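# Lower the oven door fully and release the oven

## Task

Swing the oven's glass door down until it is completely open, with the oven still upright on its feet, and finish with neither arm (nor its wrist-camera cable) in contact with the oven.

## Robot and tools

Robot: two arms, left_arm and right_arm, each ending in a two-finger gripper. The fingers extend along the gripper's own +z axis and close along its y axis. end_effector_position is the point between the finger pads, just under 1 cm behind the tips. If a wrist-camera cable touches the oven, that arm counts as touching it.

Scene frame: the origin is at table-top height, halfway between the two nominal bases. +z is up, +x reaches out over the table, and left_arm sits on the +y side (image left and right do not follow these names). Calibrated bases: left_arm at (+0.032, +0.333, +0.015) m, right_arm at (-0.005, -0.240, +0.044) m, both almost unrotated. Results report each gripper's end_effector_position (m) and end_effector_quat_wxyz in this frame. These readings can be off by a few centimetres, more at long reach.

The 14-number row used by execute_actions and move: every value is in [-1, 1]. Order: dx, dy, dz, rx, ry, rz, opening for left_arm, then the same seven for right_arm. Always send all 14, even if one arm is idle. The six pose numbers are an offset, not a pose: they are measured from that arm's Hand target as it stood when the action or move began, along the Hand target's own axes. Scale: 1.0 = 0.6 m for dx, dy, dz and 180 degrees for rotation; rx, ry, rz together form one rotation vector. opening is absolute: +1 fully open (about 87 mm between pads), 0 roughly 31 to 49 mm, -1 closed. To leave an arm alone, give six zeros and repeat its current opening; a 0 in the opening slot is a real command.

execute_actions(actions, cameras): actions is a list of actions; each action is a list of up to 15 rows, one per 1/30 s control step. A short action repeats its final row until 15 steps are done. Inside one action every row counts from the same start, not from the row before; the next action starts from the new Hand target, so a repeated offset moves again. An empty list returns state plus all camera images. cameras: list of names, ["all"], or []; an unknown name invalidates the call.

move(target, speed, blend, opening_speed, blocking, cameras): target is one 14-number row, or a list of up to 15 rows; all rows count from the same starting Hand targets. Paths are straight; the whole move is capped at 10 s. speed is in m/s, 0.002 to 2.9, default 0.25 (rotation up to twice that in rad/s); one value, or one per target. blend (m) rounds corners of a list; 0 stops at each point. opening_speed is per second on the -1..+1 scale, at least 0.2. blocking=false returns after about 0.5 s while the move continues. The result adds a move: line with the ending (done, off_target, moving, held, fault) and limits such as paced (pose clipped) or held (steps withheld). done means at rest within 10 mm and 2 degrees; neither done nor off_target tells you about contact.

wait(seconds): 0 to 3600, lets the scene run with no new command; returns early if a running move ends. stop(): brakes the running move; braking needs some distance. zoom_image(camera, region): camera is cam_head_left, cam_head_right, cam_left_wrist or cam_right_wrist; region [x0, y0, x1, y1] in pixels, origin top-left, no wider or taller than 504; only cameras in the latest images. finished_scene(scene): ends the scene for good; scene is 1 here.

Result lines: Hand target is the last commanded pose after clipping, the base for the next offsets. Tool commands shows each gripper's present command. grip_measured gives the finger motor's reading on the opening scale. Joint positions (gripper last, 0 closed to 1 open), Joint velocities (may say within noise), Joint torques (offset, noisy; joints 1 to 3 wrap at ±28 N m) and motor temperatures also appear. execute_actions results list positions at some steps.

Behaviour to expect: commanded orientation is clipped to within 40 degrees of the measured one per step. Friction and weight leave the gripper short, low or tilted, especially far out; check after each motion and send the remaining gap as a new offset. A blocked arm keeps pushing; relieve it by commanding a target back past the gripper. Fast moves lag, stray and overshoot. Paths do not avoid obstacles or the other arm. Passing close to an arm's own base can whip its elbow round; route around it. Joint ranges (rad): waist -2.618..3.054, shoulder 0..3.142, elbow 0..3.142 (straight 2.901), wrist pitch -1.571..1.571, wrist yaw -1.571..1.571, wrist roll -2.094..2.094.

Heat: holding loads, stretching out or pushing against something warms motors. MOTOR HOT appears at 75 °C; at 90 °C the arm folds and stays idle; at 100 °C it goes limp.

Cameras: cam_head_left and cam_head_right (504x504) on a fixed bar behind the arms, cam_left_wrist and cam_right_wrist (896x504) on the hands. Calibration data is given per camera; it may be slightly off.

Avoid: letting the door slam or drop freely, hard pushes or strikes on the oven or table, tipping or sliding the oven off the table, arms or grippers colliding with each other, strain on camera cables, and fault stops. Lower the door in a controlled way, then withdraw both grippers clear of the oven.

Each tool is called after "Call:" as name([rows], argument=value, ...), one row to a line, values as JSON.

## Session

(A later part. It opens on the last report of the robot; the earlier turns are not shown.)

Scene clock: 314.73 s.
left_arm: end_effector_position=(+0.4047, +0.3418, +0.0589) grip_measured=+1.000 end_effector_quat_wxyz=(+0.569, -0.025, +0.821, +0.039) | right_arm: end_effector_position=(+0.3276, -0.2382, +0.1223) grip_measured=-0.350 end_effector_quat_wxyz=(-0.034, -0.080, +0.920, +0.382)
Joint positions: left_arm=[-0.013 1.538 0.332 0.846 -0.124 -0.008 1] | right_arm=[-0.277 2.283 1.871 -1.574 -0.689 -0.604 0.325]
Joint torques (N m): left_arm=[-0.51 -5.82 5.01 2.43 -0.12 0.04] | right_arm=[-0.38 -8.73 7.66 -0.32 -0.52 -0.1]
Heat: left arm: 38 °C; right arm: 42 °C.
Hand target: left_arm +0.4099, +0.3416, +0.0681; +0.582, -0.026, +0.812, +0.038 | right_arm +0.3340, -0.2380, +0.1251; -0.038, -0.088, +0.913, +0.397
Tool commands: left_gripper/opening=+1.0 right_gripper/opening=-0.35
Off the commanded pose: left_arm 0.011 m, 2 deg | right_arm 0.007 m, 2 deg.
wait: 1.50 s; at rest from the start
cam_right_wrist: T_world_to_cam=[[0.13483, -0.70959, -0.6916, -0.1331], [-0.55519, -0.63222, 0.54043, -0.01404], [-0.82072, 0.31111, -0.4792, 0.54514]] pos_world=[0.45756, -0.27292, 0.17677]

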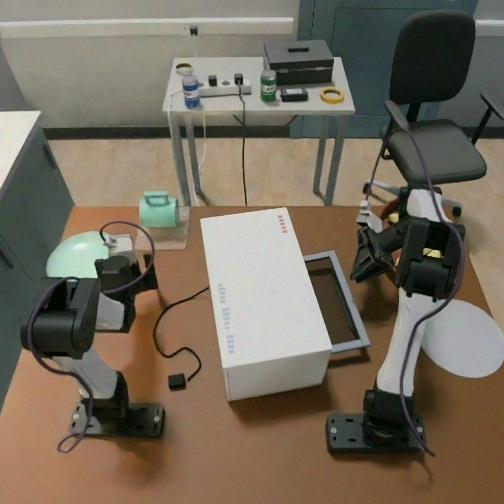

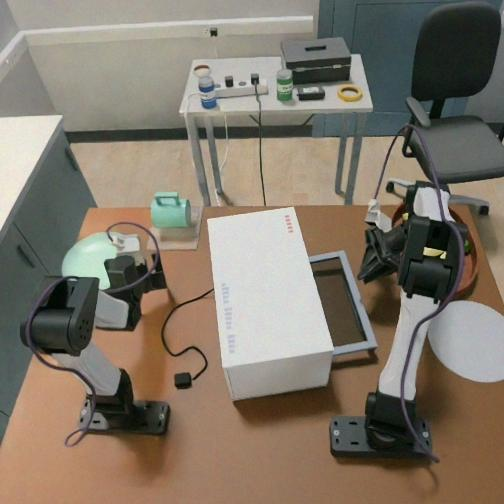

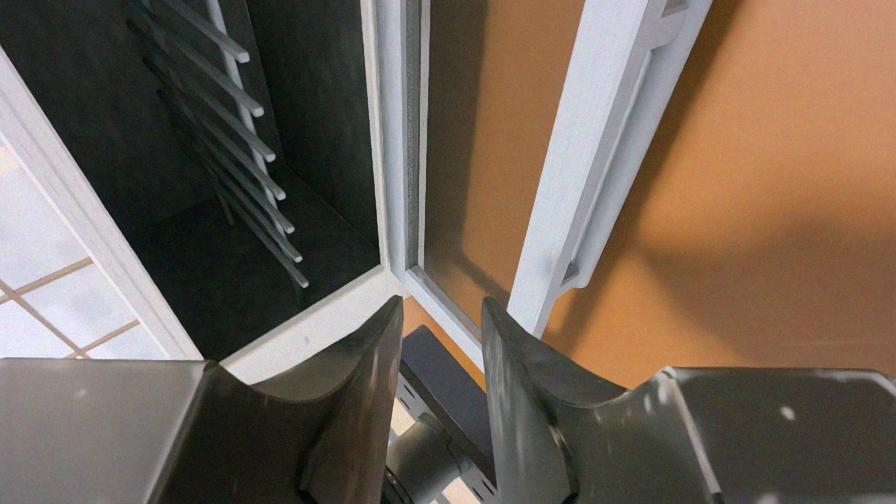

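Call:
move(target=[0,0,0,0,0,0,1, 0,0,-0.133,0,0,0,-0.35], speed=0.3, cameras=["cam_head_left"])

Scene clock: 541.93 s.
left_arm: end_effector_position=(+0.4047, +0.3418, +0.0589) grip_measured=+1.000 end_effector_quat_wxyz=(+0.569, -0.025, +0.821, +0.039) | right_arm: end_effector_position=(+0.3414, -0.2949, +0.1597) grip_measured=-0.350 end_effector_quat_wxyz=(+0.057, -0.032, +0.935, +0.348)
Joint positions: left_arm=[-0.013 1.538 0.332 0.846 -0.124 -0.008 1] | right_arm=[-0.423 2.202 1.956 -1.577 -0.682 -0.586 0.325]
Joint torques (N m): left_arm=[-0.43 -5.81 5.05 2.43 -0.11 0.06] | right_arm=[0.09 -13.09 7.58 -0.03 -0.32 0.07]
Motor temperatures (°C): left_arm=[24 37 36 39 24 25 25] | right_arm=[24 49 50 25 26 25 24]
Heat: left arm: 39 °C; right arm: 50 °C.
Hand target: left_arm +0.4099, +0.3416, +0.0681; +0.582, -0.026, +0.812, +0.038 | right_arm +0.3452, -0.2953, +0.1795; -0.038, -0.088, +0.913, +0.397
Off the commanded pose: left_arm 0.011 m, 2 deg | right_arm 0.020 m, 14 deg.
joint sent to its limit (right arm) — joint 4 (wrist pitch), lower limit. The joint targets are off in orientation, not in position.
move: off_target (right_arm)

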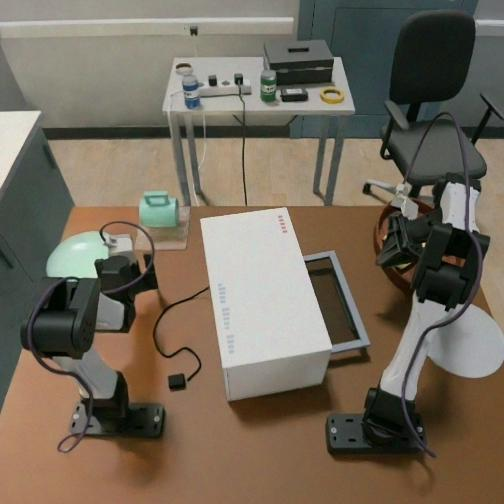

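Call:
finished_scene(scene=1)

The scene is finished: the task was done.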